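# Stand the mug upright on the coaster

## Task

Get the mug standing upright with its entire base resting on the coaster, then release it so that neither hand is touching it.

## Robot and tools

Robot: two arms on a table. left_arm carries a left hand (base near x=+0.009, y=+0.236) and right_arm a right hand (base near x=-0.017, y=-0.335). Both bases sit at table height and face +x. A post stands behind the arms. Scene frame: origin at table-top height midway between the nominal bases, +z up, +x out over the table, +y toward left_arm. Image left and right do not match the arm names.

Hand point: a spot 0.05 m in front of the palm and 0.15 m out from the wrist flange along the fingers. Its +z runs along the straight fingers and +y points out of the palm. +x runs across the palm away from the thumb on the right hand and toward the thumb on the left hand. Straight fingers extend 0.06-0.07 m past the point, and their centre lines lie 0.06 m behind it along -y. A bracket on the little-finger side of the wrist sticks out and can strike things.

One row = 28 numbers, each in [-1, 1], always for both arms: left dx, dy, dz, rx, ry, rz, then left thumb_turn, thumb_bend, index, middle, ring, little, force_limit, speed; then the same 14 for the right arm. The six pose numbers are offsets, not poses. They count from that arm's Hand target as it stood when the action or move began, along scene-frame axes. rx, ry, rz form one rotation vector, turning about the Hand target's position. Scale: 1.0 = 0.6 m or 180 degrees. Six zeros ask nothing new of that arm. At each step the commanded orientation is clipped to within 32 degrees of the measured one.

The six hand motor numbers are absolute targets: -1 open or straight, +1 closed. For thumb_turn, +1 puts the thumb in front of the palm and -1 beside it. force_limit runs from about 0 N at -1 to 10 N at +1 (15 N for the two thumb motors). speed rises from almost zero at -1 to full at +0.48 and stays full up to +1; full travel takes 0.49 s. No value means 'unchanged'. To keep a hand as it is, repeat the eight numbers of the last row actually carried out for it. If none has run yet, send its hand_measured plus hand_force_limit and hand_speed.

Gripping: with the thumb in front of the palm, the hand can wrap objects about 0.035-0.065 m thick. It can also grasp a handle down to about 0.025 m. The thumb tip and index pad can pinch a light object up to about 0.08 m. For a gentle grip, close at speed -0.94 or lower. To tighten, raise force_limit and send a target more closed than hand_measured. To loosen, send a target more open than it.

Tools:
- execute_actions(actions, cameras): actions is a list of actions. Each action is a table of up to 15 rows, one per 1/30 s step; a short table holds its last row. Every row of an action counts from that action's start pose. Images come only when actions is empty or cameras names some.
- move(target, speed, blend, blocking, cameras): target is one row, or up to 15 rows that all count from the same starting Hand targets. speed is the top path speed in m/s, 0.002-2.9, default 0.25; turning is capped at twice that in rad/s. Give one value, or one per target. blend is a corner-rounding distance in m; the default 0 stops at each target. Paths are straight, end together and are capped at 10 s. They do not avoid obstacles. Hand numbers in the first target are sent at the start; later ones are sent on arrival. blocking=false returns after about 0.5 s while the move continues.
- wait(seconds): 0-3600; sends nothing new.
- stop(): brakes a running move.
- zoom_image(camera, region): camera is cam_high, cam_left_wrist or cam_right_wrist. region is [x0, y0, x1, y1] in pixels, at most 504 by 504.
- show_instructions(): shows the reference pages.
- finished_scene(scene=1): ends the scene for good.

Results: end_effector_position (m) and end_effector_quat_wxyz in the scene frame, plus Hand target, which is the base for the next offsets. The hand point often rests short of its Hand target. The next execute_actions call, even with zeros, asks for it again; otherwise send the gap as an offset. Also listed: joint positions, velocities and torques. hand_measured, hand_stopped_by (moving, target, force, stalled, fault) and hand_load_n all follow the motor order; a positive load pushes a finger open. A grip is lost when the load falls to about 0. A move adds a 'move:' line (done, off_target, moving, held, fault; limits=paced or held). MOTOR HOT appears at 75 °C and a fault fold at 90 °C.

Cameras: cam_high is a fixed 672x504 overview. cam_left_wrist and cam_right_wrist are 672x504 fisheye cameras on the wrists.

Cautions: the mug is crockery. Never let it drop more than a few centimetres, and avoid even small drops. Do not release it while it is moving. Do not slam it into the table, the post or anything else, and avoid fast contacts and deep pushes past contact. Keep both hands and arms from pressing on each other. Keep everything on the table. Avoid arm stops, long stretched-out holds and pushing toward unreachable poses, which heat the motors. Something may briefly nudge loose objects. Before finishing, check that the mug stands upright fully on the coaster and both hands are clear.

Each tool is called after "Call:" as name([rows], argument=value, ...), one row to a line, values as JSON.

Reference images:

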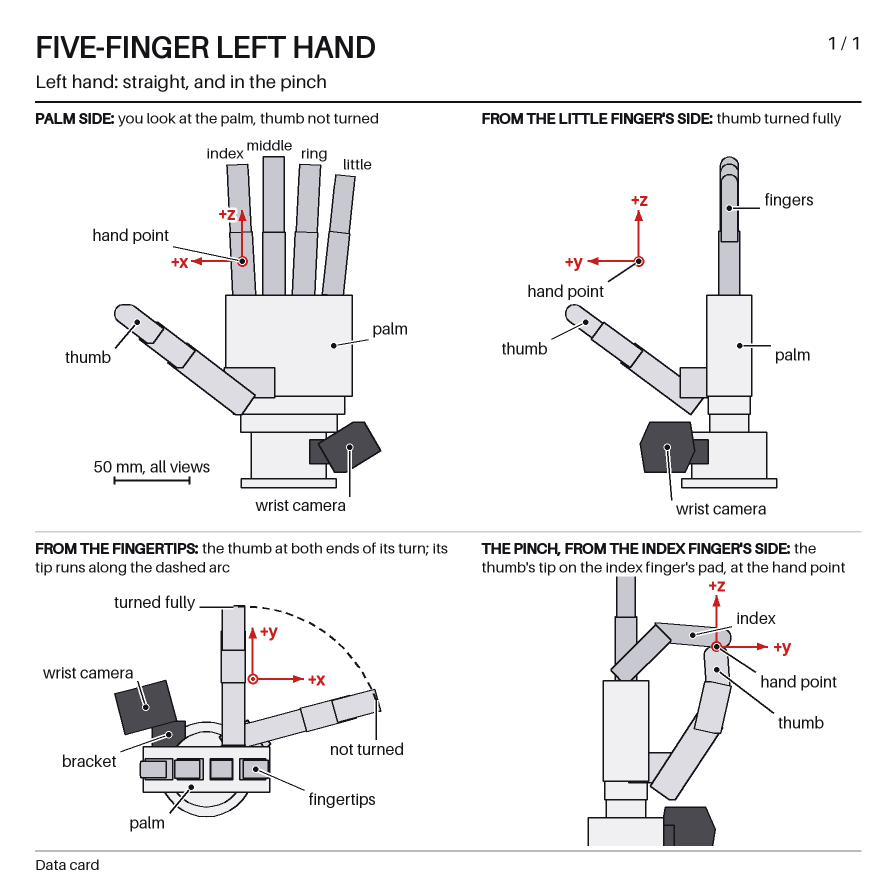

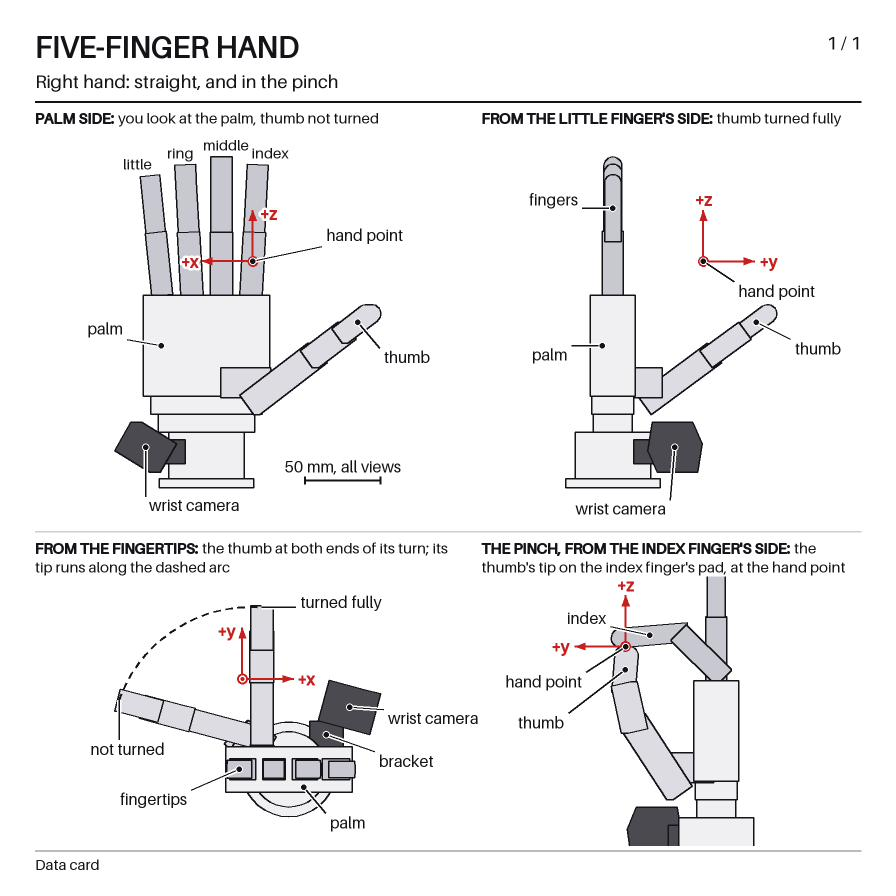

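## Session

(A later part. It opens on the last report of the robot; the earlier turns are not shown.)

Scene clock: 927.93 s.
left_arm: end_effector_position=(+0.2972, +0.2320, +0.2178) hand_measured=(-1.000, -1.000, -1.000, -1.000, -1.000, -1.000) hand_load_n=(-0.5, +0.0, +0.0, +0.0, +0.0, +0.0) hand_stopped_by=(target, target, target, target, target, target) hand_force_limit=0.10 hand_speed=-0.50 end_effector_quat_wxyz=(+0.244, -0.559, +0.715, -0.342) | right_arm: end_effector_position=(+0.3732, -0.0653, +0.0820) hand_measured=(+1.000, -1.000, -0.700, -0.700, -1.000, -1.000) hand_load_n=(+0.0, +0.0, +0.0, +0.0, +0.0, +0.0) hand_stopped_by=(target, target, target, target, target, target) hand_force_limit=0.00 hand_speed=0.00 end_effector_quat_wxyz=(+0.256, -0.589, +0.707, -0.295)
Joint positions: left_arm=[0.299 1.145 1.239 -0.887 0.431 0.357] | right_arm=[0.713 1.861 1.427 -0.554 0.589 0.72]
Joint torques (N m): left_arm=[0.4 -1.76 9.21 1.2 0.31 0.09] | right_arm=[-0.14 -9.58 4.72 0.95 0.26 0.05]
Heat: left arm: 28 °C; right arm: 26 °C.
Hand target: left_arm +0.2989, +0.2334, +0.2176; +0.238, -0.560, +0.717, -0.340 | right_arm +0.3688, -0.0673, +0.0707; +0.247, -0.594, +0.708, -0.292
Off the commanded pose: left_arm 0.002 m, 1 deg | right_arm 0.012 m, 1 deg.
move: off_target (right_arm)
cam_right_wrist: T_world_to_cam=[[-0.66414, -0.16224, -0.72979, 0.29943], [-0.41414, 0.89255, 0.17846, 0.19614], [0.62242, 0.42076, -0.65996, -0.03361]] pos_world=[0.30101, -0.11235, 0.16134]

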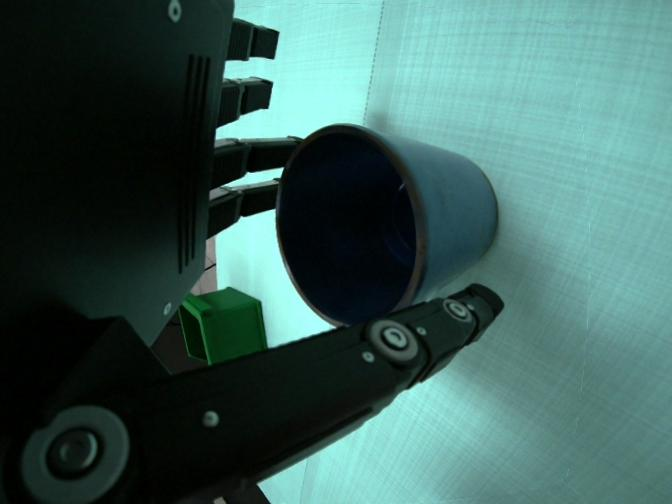

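Call:
wait(seconds=0.1, cameras=["cam_high", "cam_right_wrist", "cam_left_wrist"])

Call:
zoom_image(camera="cam_high", region=[310, 110, 430, 240])

Call:
zoom_image(camera="cam_left_wrist", region=[250, 230, 480, 430])

Scene clock: 984.70 s.
left_arm: end_effector_position=(+0.2972, +0.2320, +0.2178) hand_measured=(-1.000, -1.000, -1.000, -1.000, -1.000, -1.000) hand_load_n=(+0.0, +0.0, +0.0, +0.0, +0.0, +0.0) hand_stopped_by=(target, target, target, target, target, target) hand_force_limit=0.10 hand_speed=-0.50 end_effector_quat_wxyz=(+0.244, -0.559, +0.715, -0.342) | right_arm: end_effector_position=(+0.3733, -0.0652, +0.0821) hand_measured=(+1.000, -1.000, -0.700, -0.700, -1.000, -1.000) hand_load_n=(+0.0, +0.0, -0.5, +0.0, +0.0, +0.0) hand_stopped_by=(target, target, target, target, target, target) hand_force_limit=0.00 hand_speed=0.00 end_effector_quat_wxyz=(+0.257, -0.589, +0.707, -0.295)
Joint positions: left_arm=[0.299 1.145 1.239 -0.887 0.431 0.357] | right_arm=[0.713 1.861 1.427 -0.553 0.589 0.72]
Joint torques (N m): left_arm=[0.36 -1.87 9.21 1.19 0.31 0.08] | right_arm=[-0.14 -9.57 4.72 0.96 0.27 0.04]
Heat: left arm: 28 °C; right arm: 26 °C.
Hand target: left_arm +0.2989, +0.2334, +0.2176; +0.238, -0.560, +0.717, -0.340 | right_arm +0.3688, -0.0673, +0.0707; +0.247, -0.594, +0.708, -0.292
Off the commanded pose: left_arm 0.002 m, 1 deg | right_arm 0.013 m, 1 deg.
wait: 0.10 s; at rest from the start
cam_left_wrist: T_world_to_cam=[[0.51676, -0.36045, 0.77656, -0.24805], [-0.73644, -0.64971, 0.18849, 0.32734], [0.43659, -0.6693, -0.60119, 0.27024]] pos_world=[0.25127, 0.30413, 0.29339]
cam_right_wrist: T_world_to_cam=[[-0.66368, -0.16187, -0.73029, 0.29957], [-0.41429, 0.89243, 0.17869, 0.19607], [0.62281, 0.42115, -0.65935, -0.03382]] pos_world=[0.30111, -0.11225, 0.16144]

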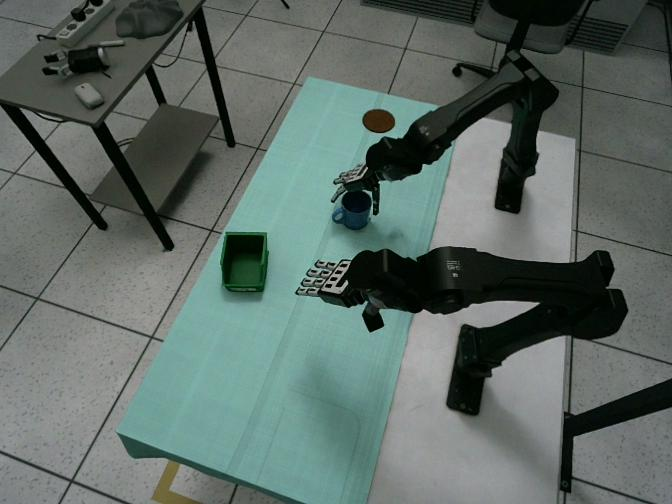

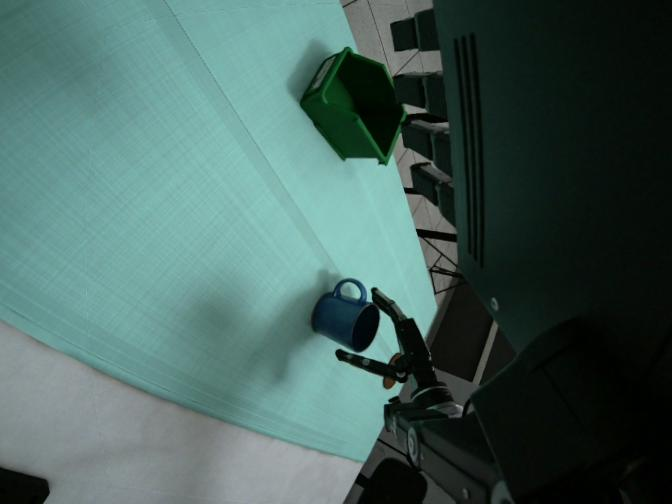

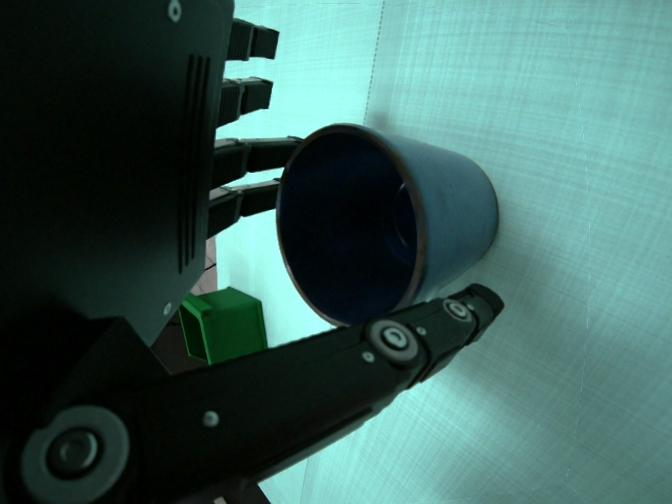

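Scaled by 3.877 from the camera's image (finer frame: 960x720).

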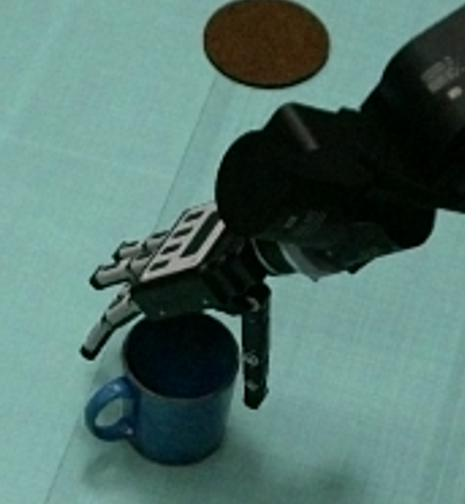

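Scaled by 2.191 from the camera's image (finer frame: 960x720).

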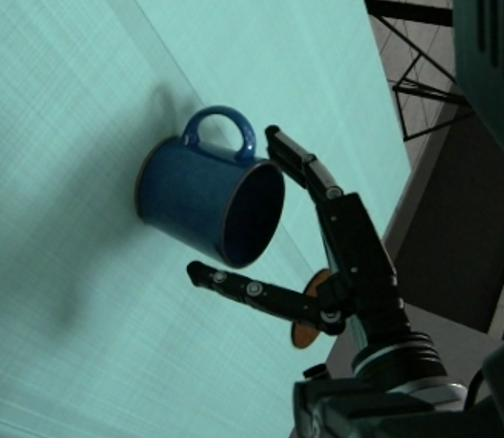

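Call:
move(target=[0,0,0,0,0,0,-1,-1,-1,-1,-1,-1,0.1,-0.5,0,0,0,0,0,0,1,-1,-1,-1,-1,-1,0,-0.5], speed=0.06, cameras=["cam_right_wrist", "cam_left_wrist"])

Call:
zoom_image(camera="cam_left_wrist", region=[290, 260, 450, 400])

Scene clock: 1015.50 s.
left_arm: end_effector_position=(+0.2972, +0.2320, +0.2178) hand_measured=(-1.000, -1.000, -1.000, -1.000, -1.000, -1.000) hand_load_n=(+0.0, +0.0, +0.0, +0.0, +0.0, +0.0) hand_stopped_by=(target, target, target, target, target, target) hand_force_limit=0.10 hand_speed=-0.50 end_effector_quat_wxyz=(+0.244, -0.559, +0.715, -0.342) | right_arm: end_effector_position=(+0.3734, -0.0651, +0.0822) hand_measured=(+1.000, -1.000, -1.000, -1.000, -1.000, -1.000) hand_load_n=(+0.0, +0.5, +0.0, +0.0, +0.0, +0.0) hand_stopped_by=(target, target, target, target, target, target) hand_force_limit=0.00 hand_speed=-0.50 end_effector_quat_wxyz=(+0.257, -0.589, +0.707, -0.295)
Joint positions: left_arm=[0.299 1.145 1.239 -0.887 0.431 0.357] | right_arm=[0.713 1.861 1.427 -0.552 0.589 0.72]
Joint torques (N m): left_arm=[0.38 -1.83 9.21 1.21 0.29 0.12] | right_arm=[-0.14 -9.57 4.72 0.96 0.27 0.04]
Heat: left arm: 28 °C; right arm: 26 °C.
Hand target: left_arm +0.2989, +0.2334, +0.2176; +0.238, -0.560, +0.717, -0.340 | right_arm +0.3688, -0.0673, +0.0707; +0.247, -0.594, +0.708, -0.292
Off the commanded pose: left_arm 0.002 m, 1 deg | right_arm 0.013 m, 1 deg.
move: done
cam_left_wrist: T_world_to_cam=[[0.51676, -0.36045, 0.77656, -0.24805], [-0.73644, -0.64971, 0.18849, 0.32734], [0.43659, -0.6693, -0.60119, 0.27024]] pos_world=[0.25127, 0.30413, 0.29339]
cam_right_wrist: T_world_to_cam=[[-0.66345, -0.16171, -0.73053, 0.29964], [-0.41432, 0.89241, 0.17874, 0.19602], [0.62303, 0.42126, -0.65907, -0.03402]] pos_world=[0.30121, -0.11215, 0.16144]
Images, in order (width x height): cam_left_wrist 672x504, cam_right_wrist 672x504.

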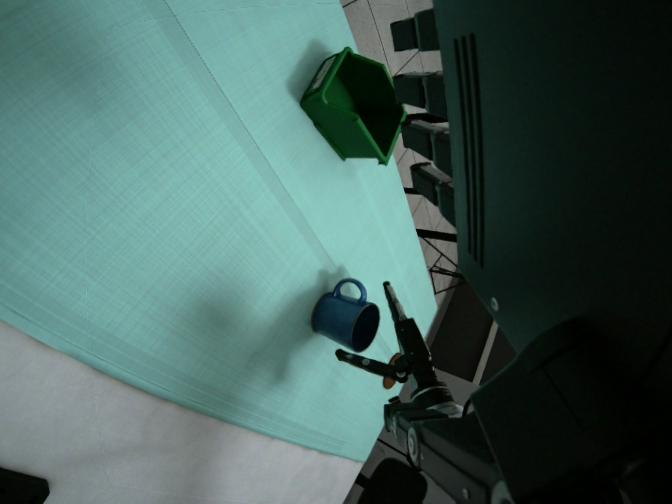

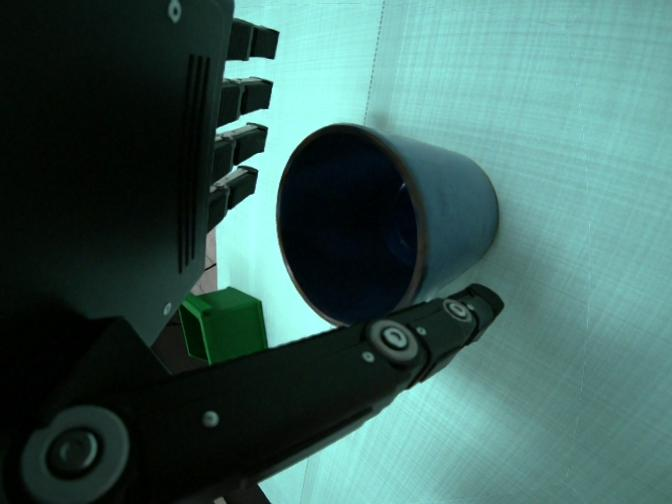

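Scaled by 3.150 from the camera's image (finer frame: 960x720).

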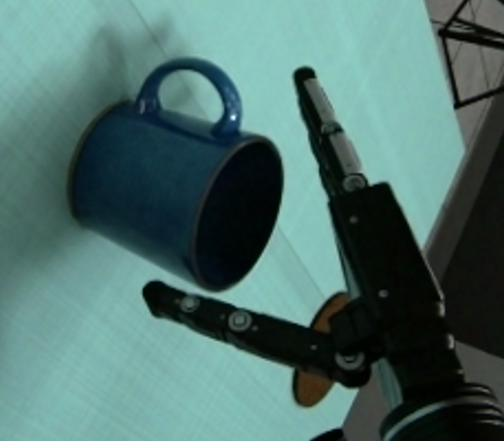

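Call:
move(target=[0,0,0,0,0,0,-1,-1,-1,-1,-1,-1,0.1,-0.5,0.002,0,-0.0167,0,0,0,1,-1,-1,-1,-1,-1,0,-0.5], speed=0.05, cameras=["cam_right_wrist", "cam_left_wrist"])

Call:
zoom_image(camera="cam_left_wrist", region=[290, 260, 450, 400])

Scene clock: 1043.23 s.
left_arm: end_effector_position=(+0.2972, +0.2320, +0.2178) hand_measured=(-1.000, -1.000, -1.000, -1.000, -1.000, -1.000) hand_load_n=(+0.0, +0.0, +0.0, -0.5, +0.0, +0.0) hand_stopped_by=(target, target, target, target, target, target) hand_force_limit=0.10 hand_speed=-0.50 end_effector_quat_wxyz=(+0.244, -0.559, +0.715, -0.342) | right_arm: end_effector_position=(+0.3743, -0.0644, +0.0771) hand_measured=(+1.000, -1.000, -1.000, -1.000, -1.000, -1.000) hand_load_n=(+0.0, +0.0, +0.0, +0.0, +0.0, +0.0) hand_stopped_by=(target, target, target, target, target, target) hand_force_limit=0.00 hand_speed=-0.50 end_effector_quat_wxyz=(+0.262, -0.587, +0.707, -0.295)
Joint positions: left_arm=[0.299 1.145 1.239 -0.887 0.431 0.357] | right_arm=[0.713 1.861 1.4 -0.515 0.589 0.72]
Joint torques (N m): left_arm=[0.43 -1.91 9.28 1.24 0.33 0.13] | right_arm=[-0.32 -8.61 4.75 0.97 0.26 0.03]
Heat: left arm: 28 °C; right arm: 26 °C.
Hand target: left_arm +0.2989, +0.2334, +0.2176; +0.238, -0.560, +0.717, -0.340 | right_arm +0.3699, -0.0674, +0.0606; +0.247, -0.594, +0.708, -0.292
Off the commanded pose: left_arm 0.002 m, 1 deg | right_arm 0.017 m, 2 deg.
move: off_target (right_arm)
cam_left_wrist: T_world_to_cam=[[0.51676, -0.36045, 0.77656, -0.24805], [-0.73644, -0.64971, 0.18849, 0.32734], [0.43659, -0.6693, -0.60119, 0.27024]] pos_world=[0.25127, 0.30413, 0.29339]
cam_right_wrist: T_world_to_cam=[[-0.6576, -0.15651, -0.73693, 0.29515], [-0.41575, 0.89113, 0.18174, 0.19684], [0.62826, 0.42589, -0.65108, -0.04055]] pos_world=[0.3014, -0.11195, 0.15533]
Images, in order (width x height): cam_left_wrist 672x504, cam_right_wrist 672x504.

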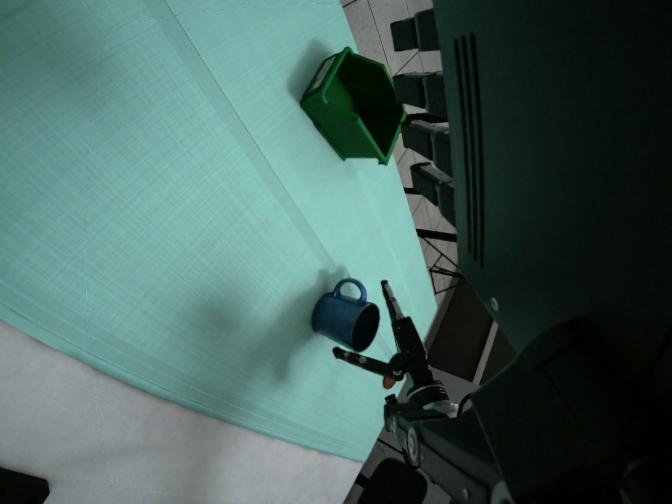

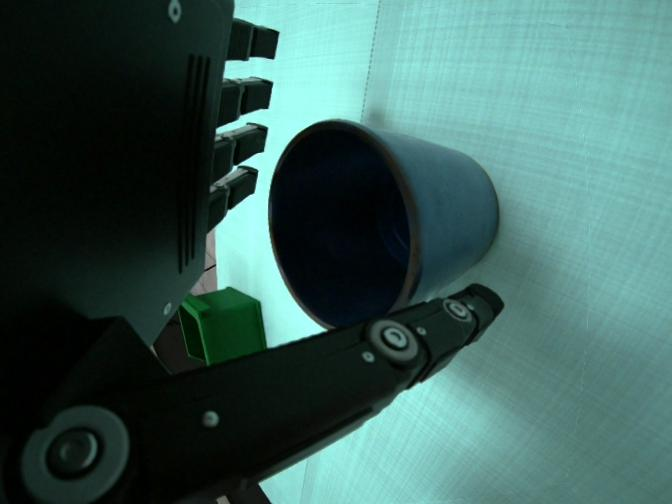

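Scaled by 3.150 from the camera's image (finer frame: 960x720).

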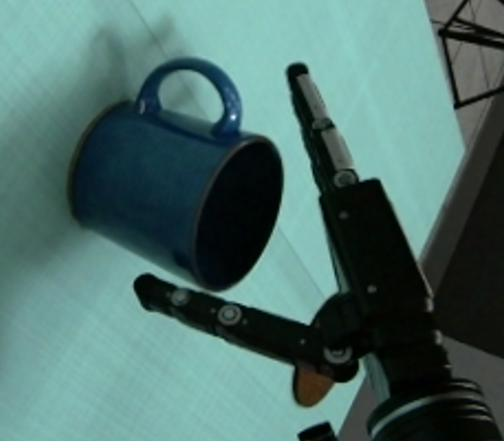

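Call:
move(target=[0,0,0,0,0,0,-1,-1,-1,-1,-1,-1,0.1,-0.5,0,0,0,0,0,0,1,-0.5,-0.3,-0.3,-1,-1,-0.3,-0.94], cameras=["cam_right_wrist", "cam_left_wrist"])

Call:
zoom_image(camera="cam_left_wrist", region=[290, 260, 450, 400])

Scene clock: 1061.23 s.
left_arm: end_effector_position=(+0.2972, +0.2320, +0.2178) hand_measured=(-1.000, -1.000, -1.000, -1.000, -1.000, -1.000) hand_load_n=(+0.0, -0.5, -0.5, +0.0, +0.0, +0.0) hand_stopped_by=(target, target, target, target, target, target) hand_force_limit=0.10 hand_speed=-0.50 end_effector_quat_wxyz=(+0.244, -0.559, +0.715, -0.342) | right_arm: end_effector_position=(+0.3740, -0.0631, +0.0771) hand_measured=(+1.000, -0.748, -0.450, -0.470, -1.000, -1.000) hand_load_n=(+0.0, +11.0, +3.5, +1.5, +0.0, -0.5) hand_stopped_by=(target, force, force, force, target, target) hand_force_limit=-0.30 hand_speed=-0.94 end_effector_quat_wxyz=(+0.263, -0.588, +0.707, -0.292)
Joint positions: left_arm=[0.299 1.145 1.239 -0.887 0.431 0.357] | right_arm=[0.713 1.861 1.4 -0.514 0.583 0.72]
Joint torques (N m): left_arm=[0.39 -1.83 9.28 1.19 0.32 0.1] | right_arm=[-0.32 -8.61 4.75 0.96 0.31 0.03]
Heat: left arm: 28 °C; right arm: 26 °C.
Hand target: left_arm +0.2989, +0.2334, +0.2176; +0.238, -0.560, +0.717, -0.340 | right_arm +0.3699, -0.0674, +0.0606; +0.247, -0.594, +0.708, -0.292
Off the commanded pose: left_arm 0.002 m, 1 deg | right_arm 0.017 m, 2 deg.
move: done
cam_left_wrist: T_world_to_cam=[[0.51676, -0.36045, 0.77656, -0.24805], [-0.73644, -0.64971, 0.18849, 0.32734], [0.43659, -0.6693, -0.60119, 0.27024]] pos_world=[0.25127, 0.30413, 0.29339]
cam_right_wrist: T_world_to_cam=[[-0.65837, -0.15502, -0.73655, 0.29553], [-0.41825, 0.88893, 0.18676, 0.19597], [0.62579, 0.43102, -0.65008, -0.03974]] pos_world=[0.3014, -0.11126, 0.15524]
Images, in order (width x height): cam_left_wrist 672x504, cam_right_wrist 672x504.

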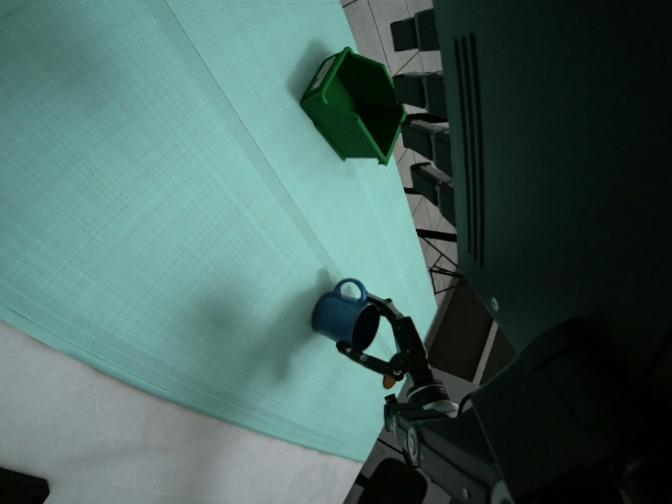

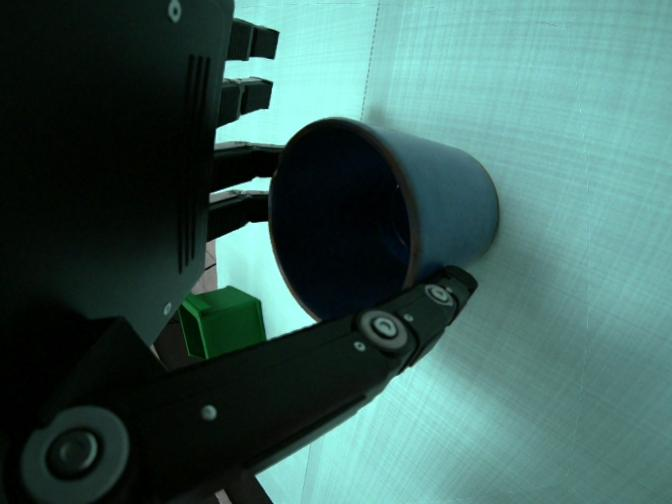

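Scaled by 3.150 from the camera's image (finer frame: 960x720).

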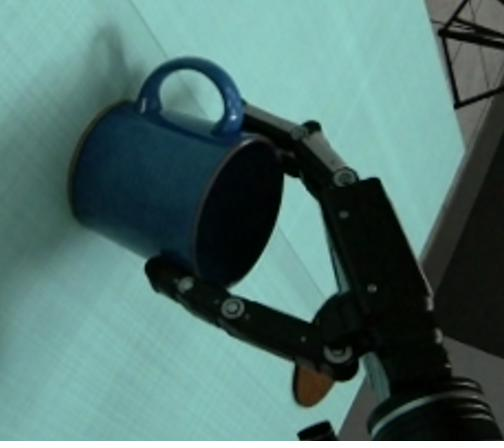

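Call:
move(target=[0,0,0,0,0,0,-1,-1,-1,-1,-1,-1,0.1,-0.5,0,0,0,0,0,0,1,-0.5,-0.2,-0.2,-1,-1,0.1,-0.94])

Scene clock: 1069.23 s.
left_arm: end_effector_position=(+0.2972, +0.2320, +0.2178) hand_measured=(-1.000, -1.000, -1.000, -1.000, -1.000, -1.000) hand_load_n=(+0.0, +0.0, +0.0, +0.0, +0.0, +0.0) hand_stopped_by=(target, target, target, target, target, target) hand_force_limit=0.10 hand_speed=-0.50 end_effector_quat_wxyz=(+0.244, -0.559, +0.715, -0.342) | right_arm: end_effector_position=(+0.3742, -0.0630, +0.0772) hand_measured=(+1.000, -0.748, -0.412, -0.422, -1.000, -1.000) hand_load_n=(+0.5, +17.5, +4.5, +5.0, +0.0, +0.0) hand_stopped_by=(target, force, force, force, target, target) hand_force_limit=0.10 hand_speed=-0.94 end_effector_quat_wxyz=(+0.263, -0.588, +0.707, -0.292)
Joint positions: left_arm=[0.299 1.145 1.239 -0.887 0.431 0.357] | right_arm=[0.713 1.861 1.4 -0.513 0.583 0.72]
Joint torques (N m): left_arm=[0.35 -1.84 9.24 1.21 0.31 0.07] | right_arm=[-0.32 -8.61 4.75 0.96 0.31 0.02]
Heat: left arm: 28 °C; right arm: 26 °C.
Hand target: left_arm +0.2989, +0.2334, +0.2176; +0.238, -0.560, +0.717, -0.340 | right_arm +0.3699, -0.0674, +0.0606; +0.247, -0.594, +0.708, -0.292
Off the commanded pose: left_arm 0.002 m, 1 deg | right_arm 0.018 m, 2 deg.
move: done

Call:
move(target=[0,0,0,0,0,0,-1,-1,-1,-1,-1,-1,0.1,-0.5,0,0,0,0,0,0,1,-0.756,-0.2,-0.2,-1,-1,0.1,-0.94])

Scene clock: 1078.50 s.
left_arm: end_effector_position=(+0.2972, +0.2320, +0.2178) hand_measured=(-1.000, -1.000, -1.000, -1.000, -1.000, -1.000) hand_load_n=(-0.5, +0.0, +0.0, -0.5, +0.0, +0.0) hand_stopped_by=(target, target, target, target, target, target) hand_force_limit=0.10 hand_speed=-0.50 end_effector_quat_wxyz=(+0.244, -0.559, +0.715, -0.342) | right_arm: end_effector_position=(+0.3742, -0.0629, +0.0772) hand_measured=(+1.000, -0.760, -0.412, -0.422, -1.000, -1.000) hand_load_n=(+0.5, +15.0, +4.0, +4.5, +0.0, +0.0) hand_stopped_by=(target, force, force, force, target, target) hand_force_limit=0.10 hand_speed=-0.94 end_effector_quat_wxyz=(+0.263, -0.588, +0.707, -0.292)
Joint positions: left_arm=[0.299 1.145 1.239 -0.887 0.431 0.357] | right_arm=[0.713 1.861 1.4 -0.512 0.583 0.72]
Joint torques (N m): left_arm=[0.47 -1.73 9.26 1.19 0.32 0.11] | right_arm=[-0.32 -8.62 4.75 0.96 0.31 0.02]
Heat: left arm: 28 °C; right arm: 26 °C.
Hand target: left_arm +0.2989, +0.2334, +0.2176; +0.238, -0.560, +0.717, -0.340 | right_arm +0.3699, -0.0674, +0.0607; +0.247, -0.594, +0.708, -0.292
Off the commanded pose: left_arm 0.002 m, 1 deg | right_arm 0.018 m, 2 deg.
move: done

Call:
move([
  [0,0,0,0,0,0,-1,-1,-1,-1,-1,-1,0.1,-0.5,0.0302,0.0262,0.066,0.0208,-0.0241,0,1,-0.756,-0.2,-0.2,-1,-1,0.1,-0.94],
  [0,0,0,0,0,0,-1,-1,-1,-1,-1,-1,0.1,-0.5,0.0302,0.0262,0.166,0.0208,-0.0241,0,1,-0.756,-0.2,-0.2,-1,-1,0.1,-0.94],
], speed=[0.06,0.08], blend=[0.01,0], cameras=["all"])

Scene clock: 1092.43 s.
left_arm: end_effector_position=(+0.2972, +0.2320, +0.2178) hand_measured=(-1.000, -1.000, -1.000, -1.000, -1.000, -1.000) hand_load_n=(-0.5, +0.0, +0.0, +0.0, +0.0, +0.0) hand_stopped_by=(target, target, target, target, target, target) hand_force_limit=0.10 hand_speed=-0.50 end_effector_quat_wxyz=(+0.244, -0.559, +0.715, -0.342) | right_arm: end_effector_position=(+0.3785, -0.0582, +0.1394) hand_measured=(+1.000, -0.760, -0.412, -0.422, -1.000, -1.000) hand_load_n=(+0.5, +15.5, +4.0, +4.5, +0.0, +0.0) hand_stopped_by=(target, force, force, force, target, target) hand_force_limit=0.10 hand_speed=-0.94 end_effector_quat_wxyz=(+0.264, -0.588, +0.707, -0.291)
Joint positions: left_arm=[0.299 1.145 1.239 -0.887 0.431 0.357] | right_arm=[0.713 1.861 1.649 -0.76 0.579 0.72]
Joint torques (N m): left_arm=[0.47 -1.73 9.22 1.18 0.33 0.1] | right_arm=[-0.32 -11.62 9.25 1.14 0.34 0.02]
Heat: left arm: 28 °C; right arm: 26 °C.
Hand target: left_arm +0.2989, +0.2334, +0.2176; +0.238, -0.560, +0.717, -0.340 | right_arm +0.3880, -0.0517, +0.1602; +0.292, -0.575, +0.707, -0.291
Off the commanded pose: left_arm 0.002 m, 1 deg | right_arm 0.024 m, 4 deg.
move: off_target (right_arm)
cam_left_wrist: T_world_to_cam=[[0.51676, -0.36045, 0.77656, -0.24805], [-0.73644, -0.64971, 0.18849, 0.32734], [0.43659, -0.6693, -0.60119, 0.27024]] pos_world=[0.25127, 0.30413, 0.29339]
cam_right_wrist: T_world_to_cam=[[-0.6585, -0.15419, -0.73662, 0.34533], [-0.42029, 0.88728, 0.18999, 0.18214], [0.62429, 0.43471, -0.64907, -0.00344]] pos_world=[0.3061, -0.10687, 0.21754]

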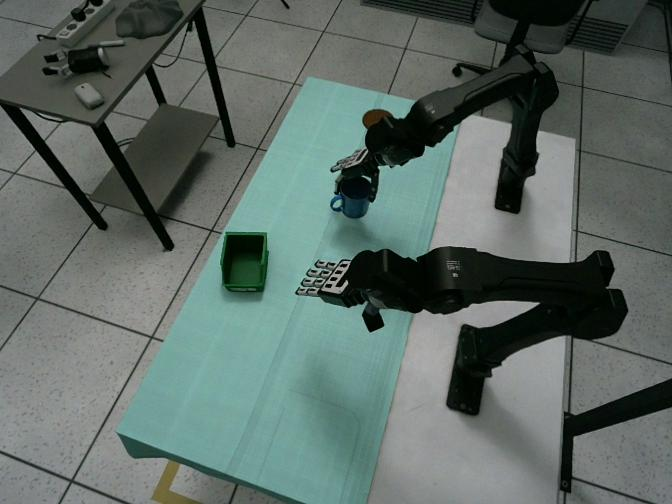

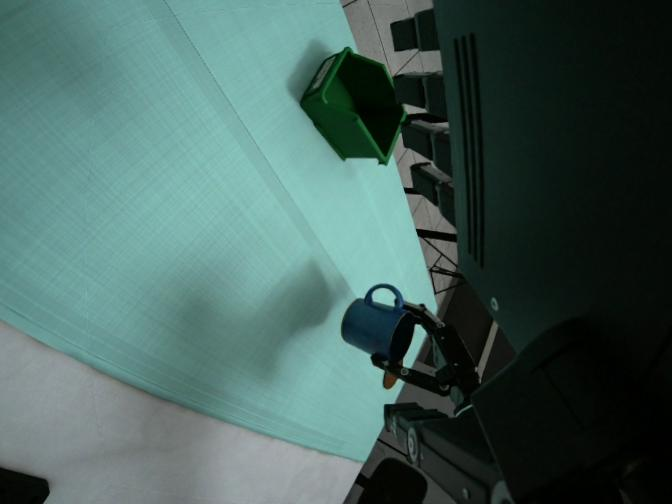

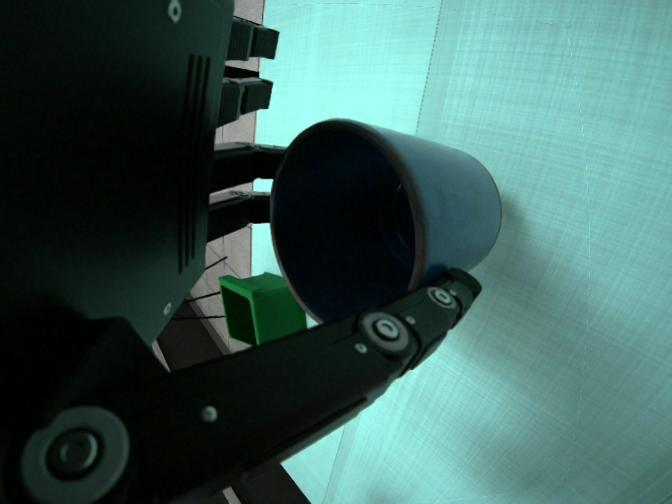

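Call:
zoom_image(camera="cam_right_wrist", region=[220, 60, 540, 380])

Scaled by 1.575 from the camera's image (finer frame: 960x720).

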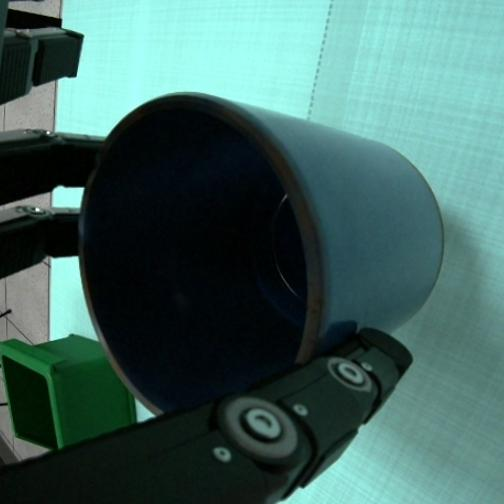

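Call:
move(target=[0,0,0,0,0,0,-1,-1,-1,-1,-1,-1,0.1,-0.5,0.06,-0.667,0,-0.0307,-0.0062,0,1,-0.756,-0.2,-0.2,-1,-1,0.1,-0.94], speed=0.18, cameras=["all"])

Call:
zoom_image(camera="cam_high", region=[320, 60, 450, 170])

Call:
zoom_image(camera="cam_right_wrist", region=[220, 20, 640, 380])

Scene clock: 1199.43 s.
left_arm: end_effector_position=(+0.2972, +0.2320, +0.2178) hand_measured=(-1.000, -1.000, -1.000, -1.000, -1.000, -1.000) hand_load_n=(+0.0, +0.0, +0.0, +0.0, +0.0, +0.0) hand_stopped_by=(target, target, target, target, target, target) hand_force_limit=0.10 hand_speed=-0.50 end_effector_quat_wxyz=(+0.244, -0.559, +0.715, -0.342) | right_arm: end_effector_position=(+0.4076, -0.4478, +0.1454) hand_measured=(+1.000, -0.760, -0.412, -0.422, -1.000, -1.000) hand_load_n=(+0.5, +15.5, +3.5, +4.0, +0.0, +0.0) hand_stopped_by=(target, force, force, force, target, target) hand_force_limit=0.10 hand_speed=-0.94 end_effector_quat_wxyz=(+0.252, -0.589, +0.702, -0.311)
Joint positions: left_arm=[0.299 1.145 1.239 -0.887 0.431 0.357] | right_arm=[-0.378 1.632 1.359 -0.482 -0.131 -0.138]
Joint torques (N m): left_arm=[0.47 -1.84 9.09 1.19 0.32 0.11] | right_arm=[-0.35 -7.32 9.87 1.6 -0.2 -0.03]
Heat: left arm: 28 °C; right arm: 28 °C.
Hand target: left_arm +0.2989, +0.2334, +0.2176; +0.238, -0.560, +0.717, -0.340 | right_arm +0.4240, -0.4519, +0.1602; +0.271, -0.585, +0.689, -0.331
Off the commanded pose: left_arm 0.002 m, 1 deg | right_arm 0.022 m, 4 deg.
move: off_target (right_arm)
cam_left_wrist: T_world_to_cam=[[0.51676, -0.36045, 0.77656, -0.24805], [-0.73644, -0.64971, 0.18849, 0.32734], [0.43659, -0.6693, -0.60119, 0.27024]] pos_world=[0.25127, 0.30413, 0.29339]
cam_right_wrist: T_world_to_cam=[[-0.6536, -0.17952, -0.73524, 0.29527], [-0.41147, 0.89963, 0.14613, 0.54715], [0.63521, 0.39804, -0.66187, 0.1326]] pos_world=[0.3339, -0.49201, 0.2249]

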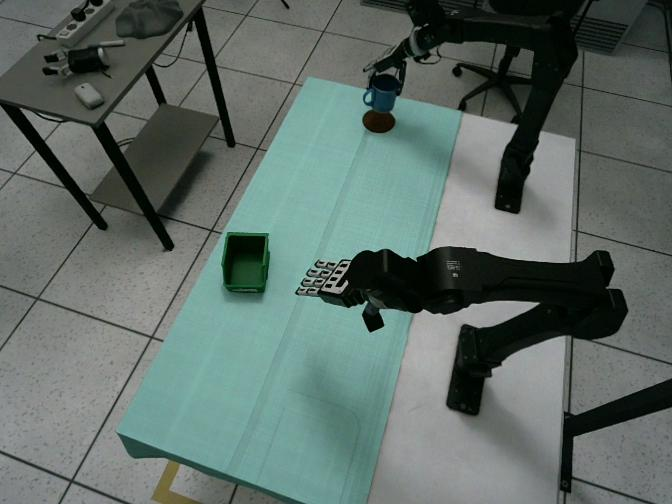

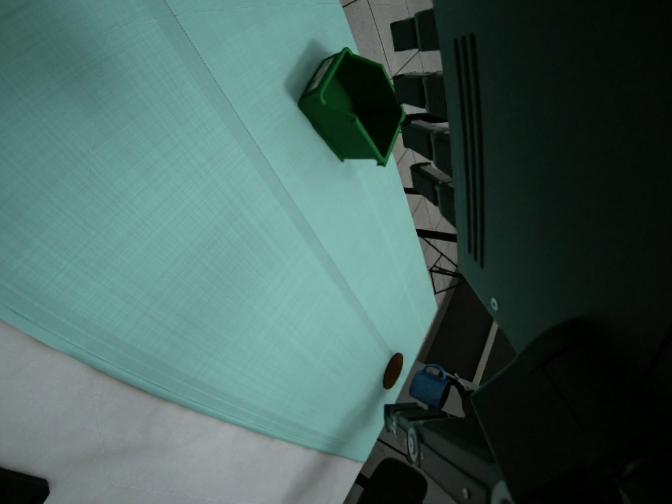

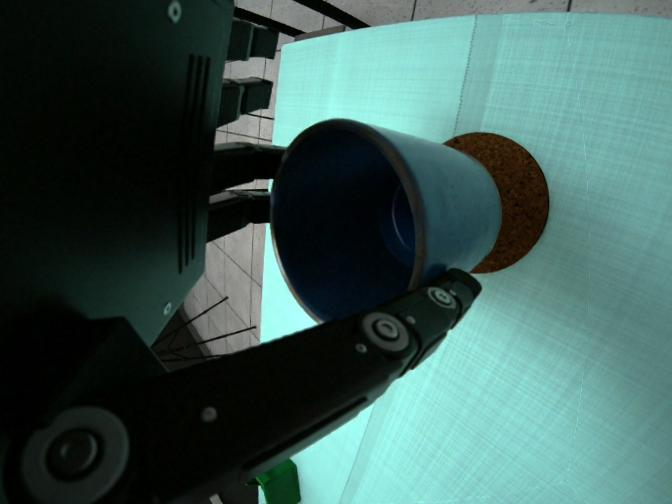

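Scaled by 3.877 from the camera's image (finer frame: 960x720).

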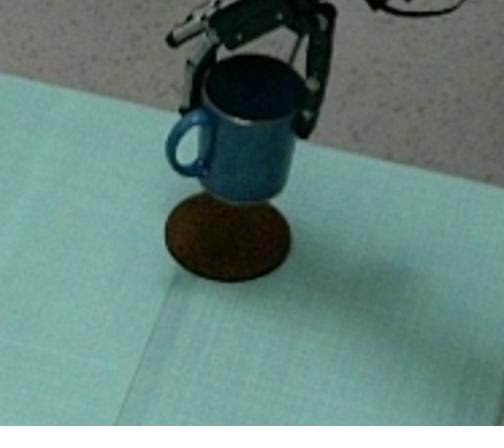

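Scaled by 1.200 from the camera's image (finer frame: 960x720).

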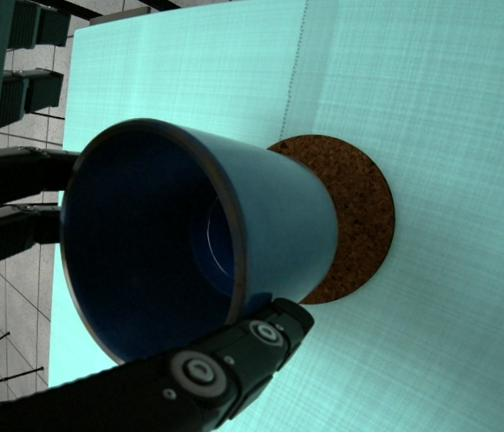

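Call:
move(target=[0,0,0,0,0,0,-1,-1,-1,-1,-1,-1,0.1,-0.5,-0.014,-0.0043,-0.0587,0.0174,0.0218,-0.0032,1,-0.756,-0.2,-0.2,-1,-1,0.1,-0.94], speed=0.06, cameras=["cam_high","cam_right_wrist"])

Call:
zoom_image(camera="cam_high", region=[340, 60, 420, 150])

Call:
zoom_image(camera="cam_right_wrist", region=[220, 20, 640, 380])

Scene clock: 1269.33 s.
left_arm: end_effector_position=(+0.2972, +0.2320, +0.2178) hand_measured=(-1.000, -1.000, -1.000, -1.000, -1.000, -1.000) hand_load_n=(+0.0, +0.0, +0.0, +0.0, +0.0, +0.0) hand_stopped_by=(target, target, target, target, target, target) hand_force_limit=0.10 hand_speed=-0.50 end_effector_quat_wxyz=(+0.244, -0.559, +0.715, -0.342) | right_arm: end_effector_position=(+0.4078, -0.4509, +0.1248) hand_measured=(+1.000, -0.760, -0.412, -0.422, -1.000, -1.000) hand_load_n=(+0.5, +15.5, +3.5, +4.0, +0.0, +0.0) hand_stopped_by=(target, force, force, force, target, target) hand_force_limit=0.10 hand_speed=-0.94 end_effector_quat_wxyz=(+0.249, -0.591, +0.712, -0.286)
Joint positions: left_arm=[0.299 1.145 1.239 -0.887 0.431 0.357] | right_arm=[-0.396 1.684 1.359 -0.48 -0.158 -0.138]
Joint torques (N m): left_arm=[0.42 -1.87 9.09 1.19 0.33 0.1] | right_arm=[-1.02 -7.84 6.53 1.56 -0.24 0.07]
Heat: left arm: 28 °C; right arm: 30 °C.
Hand target: left_arm +0.2989, +0.2334, +0.2176; +0.238, -0.560, +0.717, -0.340 | right_arm +0.4156, -0.4545, +0.1250; +0.262, -0.585, +0.710, -0.293
Off the commanded pose: left_arm 0.002 m, 1 deg | right_arm 0.009 m, 2 deg.
move: done
cam_right_wrist: T_world_to_cam=[[-0.68232, -0.15439, -0.71457, 0.30016], [-0.40585, 0.89299, 0.19459, 0.54174], [0.60805, 0.42278, -0.67196, 0.14362]] pos_world=[0.33734, -0.49815, 0.20557]

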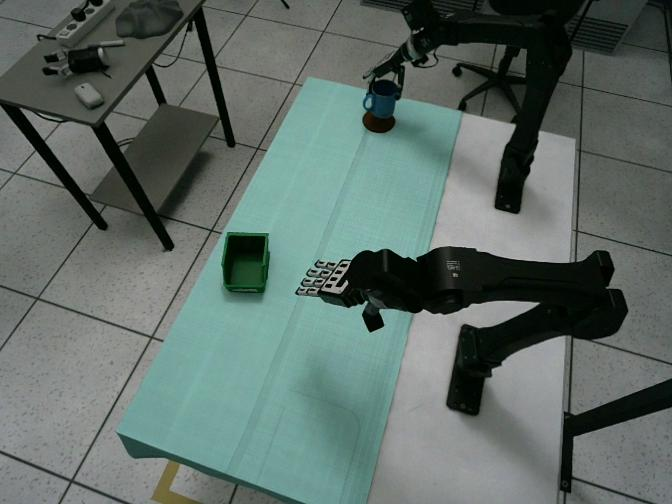

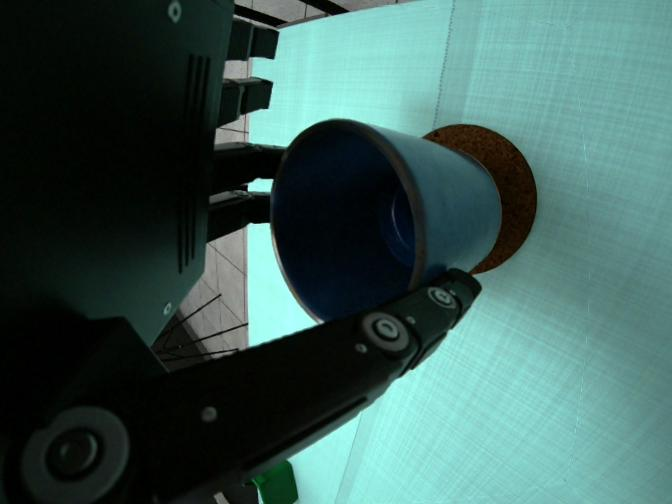

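Scaled by 5.600 from the camera's image (finer frame: 960x720).

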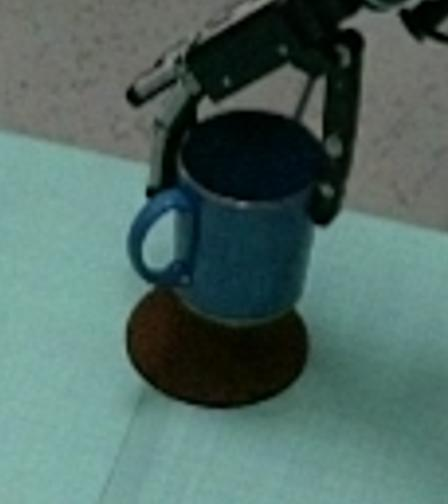

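Scaled by 1.200 from the camera's image (finer frame: 960x720).

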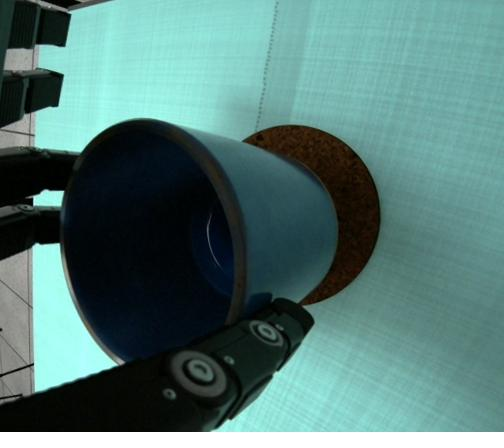

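Call:
move(target=[0,0,0,0,0,0,-1,-1,-1,-1,-1,-1,0.1,-0.5,0,0,-0.035,0,0,0,1,-0.756,-0.2,-0.2,-1,-1,0.1,-0.94], speed=0.05)

Scene clock: 1312.97 s.
left_arm: end_effector_position=(+0.2972, +0.2320, +0.2178) hand_measured=(-1.000, -1.000, -1.000, -1.000, -1.000, -1.000) hand_load_n=(+0.0, +0.0, +0.0, +0.0, +0.0, +0.0) hand_stopped_by=(target, target, target, target, target, target) hand_force_limit=0.10 hand_speed=-0.50 end_effector_quat_wxyz=(+0.244, -0.559, +0.715, -0.342) | right_arm: end_effector_position=(+0.4100, -0.4517, +0.1061) hand_measured=(+1.000, -0.760, -0.412, -0.422, -1.000, -1.000) hand_load_n=(+0.5, +15.0, +4.0, +4.5, +0.0, +0.0) hand_stopped_by=(target, force, force, force, target, target) hand_force_limit=0.10 hand_speed=-0.94 end_effector_quat_wxyz=(+0.250, -0.590, +0.711, -0.288)
Joint positions: left_arm=[0.299 1.145 1.239 -0.887 0.431 0.357] | right_arm=[-0.396 1.697 1.295 -0.398 -0.158 -0.138]
Joint torques (N m): left_arm=[0.49 -1.74 9.37 1.19 0.33 0.08] | right_arm=[-1.02 -8.02 5.9 1.59 -0.21 0.08]
Heat: left arm: 28 °C; right arm: 29 °C.
Hand target: left_arm +0.2989, +0.2334, +0.2176; +0.238, -0.560, +0.717, -0.340 | right_arm +0.4156, -0.4545, +0.1039; +0.262, -0.585, +0.710, -0.293
Off the commanded pose: left_arm 0.002 m, 1 deg | right_arm 0.007 m, 2 deg.
move: done

Call:
move(target=[0,0,0,0,0,0,-1,-1,-1,-1,-1,-1,0.1,-0.5,0.0075,0,-0.0233,0.0024,-0.0084,0,1,-0.756,-0.2,-0.2,-1,-1,0.1,-0.94], speed=0.05, cameras=["cam_high","cam_right_wrist"])

Call:
zoom_image(camera="cam_high", region=[340, 60, 420, 150])

Call:
zoom_image(camera="cam_right_wrist", region=[380, 80, 580, 320])

Scene clock: 1331.30 s.
left_arm: end_effector_position=(+0.2972, +0.2320, +0.2178) hand_measured=(-1.000, -1.000, -1.000, -1.000, -1.000, -1.000) hand_load_n=(-0.5, +0.0, +0.0, +0.0, +0.0, -0.5) hand_stopped_by=(target, target, target, target, target, target) hand_force_limit=0.10 hand_speed=-0.50 end_effector_quat_wxyz=(+0.244, -0.559, +0.715, -0.342) | right_arm: end_effector_position=(+0.4150, -0.4506, +0.0919) hand_measured=(+1.000, -0.760, -0.412, -0.422, -1.000, -1.000) hand_load_n=(+0.5, +15.0, +3.5, +4.5, +0.0, +0.0) hand_stopped_by=(target, force, force, force, target, target) hand_force_limit=0.10 hand_speed=-0.94 end_effector_quat_wxyz=(+0.261, -0.589, +0.706, -0.293)
Joint positions: left_arm=[0.299 1.145 1.239 -0.887 0.431 0.357] | right_arm=[-0.396 1.709 1.236 -0.305 -0.172 -0.135]
Joint torques (N m): left_arm=[0.49 -1.83 9.25 1.21 0.33 0.11] | right_arm=[-1.35 -8.09 5.85 1.62 -0.22 0.14]
Heat: left arm: 28 °C; right arm: 29 °C.
Hand target: left_arm +0.2989, +0.2334, +0.2176; +0.238, -0.560, +0.717, -0.340 | right_arm +0.4201, -0.4545, +0.0900; +0.273, -0.580, +0.707, -0.298
Off the commanded pose: left_arm 0.002 m, 1 deg | right_arm 0.007 m, 2 deg.
move: done
cam_right_wrist: T_world_to_cam=[[-0.65929, -0.15819, -0.73506, 0.27216], [-0.41827, 0.88955, 0.18371, 0.55537], [0.62481, 0.42857, -0.65264, 0.11079]] pos_world=[0.3425, -0.49846, 0.17034]

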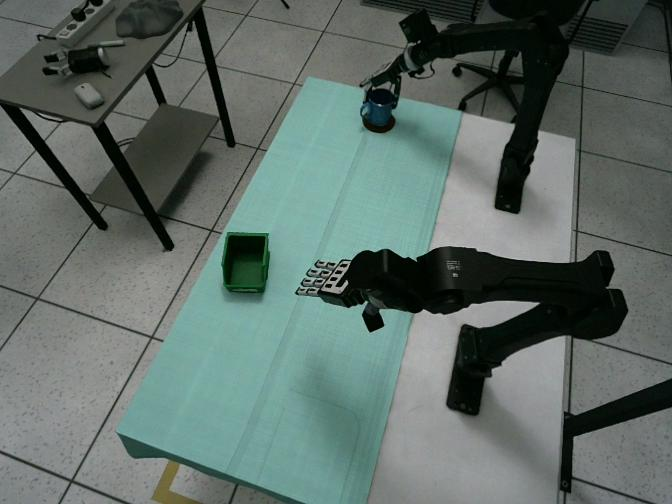

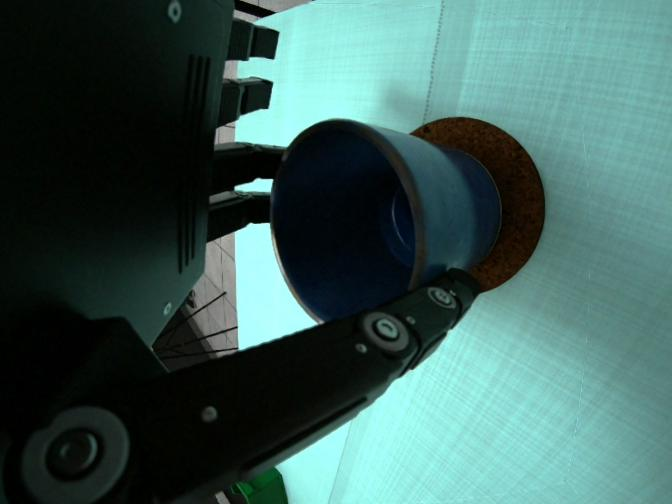

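Scaled by 5.600 from the camera's image (finer frame: 960x720).

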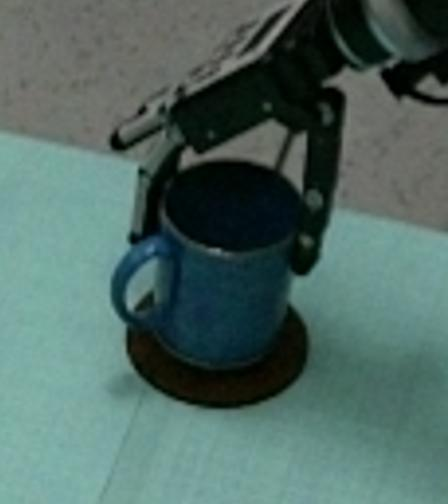

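Scaled by 2.100 from the camera's image (finer frame: 960x720).

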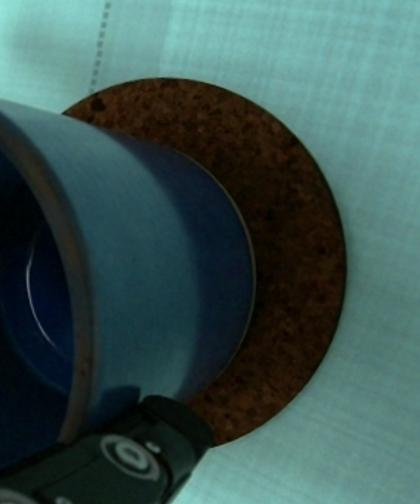

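Call:
move(target=[0,0,0,0,0,0,-1,-1,-1,-1,-1,-1,0.1,-0.5,0,0,-0.0117,0,0,0,1,-0.756,-0.2,-0.2,-1,-1,0.1,-0.94], speed=0.03)

Scene clock: 1343.80 s.
left_arm: end_effector_position=(+0.2972, +0.2320, +0.2178) hand_measured=(-1.000, -1.000, -1.000, -1.000, -1.000, -1.000) hand_load_n=(-0.5, +0.0, +0.0, +0.0, +0.0, +0.0) hand_stopped_by=(target, target, target, target, target, target) hand_force_limit=0.10 hand_speed=-0.50 end_effector_quat_wxyz=(+0.244, -0.559, +0.715, -0.342) | right_arm: end_effector_position=(+0.4151, -0.4506, +0.0855) hand_measured=(+1.000, -0.760, -0.412, -0.422, -1.000, -1.000) hand_load_n=(+0.5, +15.0, +3.5, +4.5, +0.0, +0.0) hand_stopped_by=(target, force, force, force, target, target) hand_force_limit=0.10 hand_speed=-0.94 end_effector_quat_wxyz=(+0.262, -0.588, +0.706, -0.294)
Joint positions: left_arm=[0.299 1.145 1.239 -0.887 0.431 0.357] | right_arm=[-0.396 1.714 1.216 -0.278 -0.172 -0.134]
Joint torques (N m): left_arm=[0.4 -1.92 9.24 1.16 0.32 0.08] | right_arm=[-1.33 -7.99 5.81 1.58 -0.22 0.13]
Heat: left arm: 28 °C; right arm: 29 °C.
Hand target: left_arm +0.2989, +0.2334, +0.2176; +0.238, -0.560, +0.717, -0.340 | right_arm +0.4201, -0.4545, +0.0830; +0.273, -0.580, +0.707, -0.298
Off the commanded pose: left_arm 0.002 m, 1 deg | right_arm 0.007 m, 2 deg.
move: done


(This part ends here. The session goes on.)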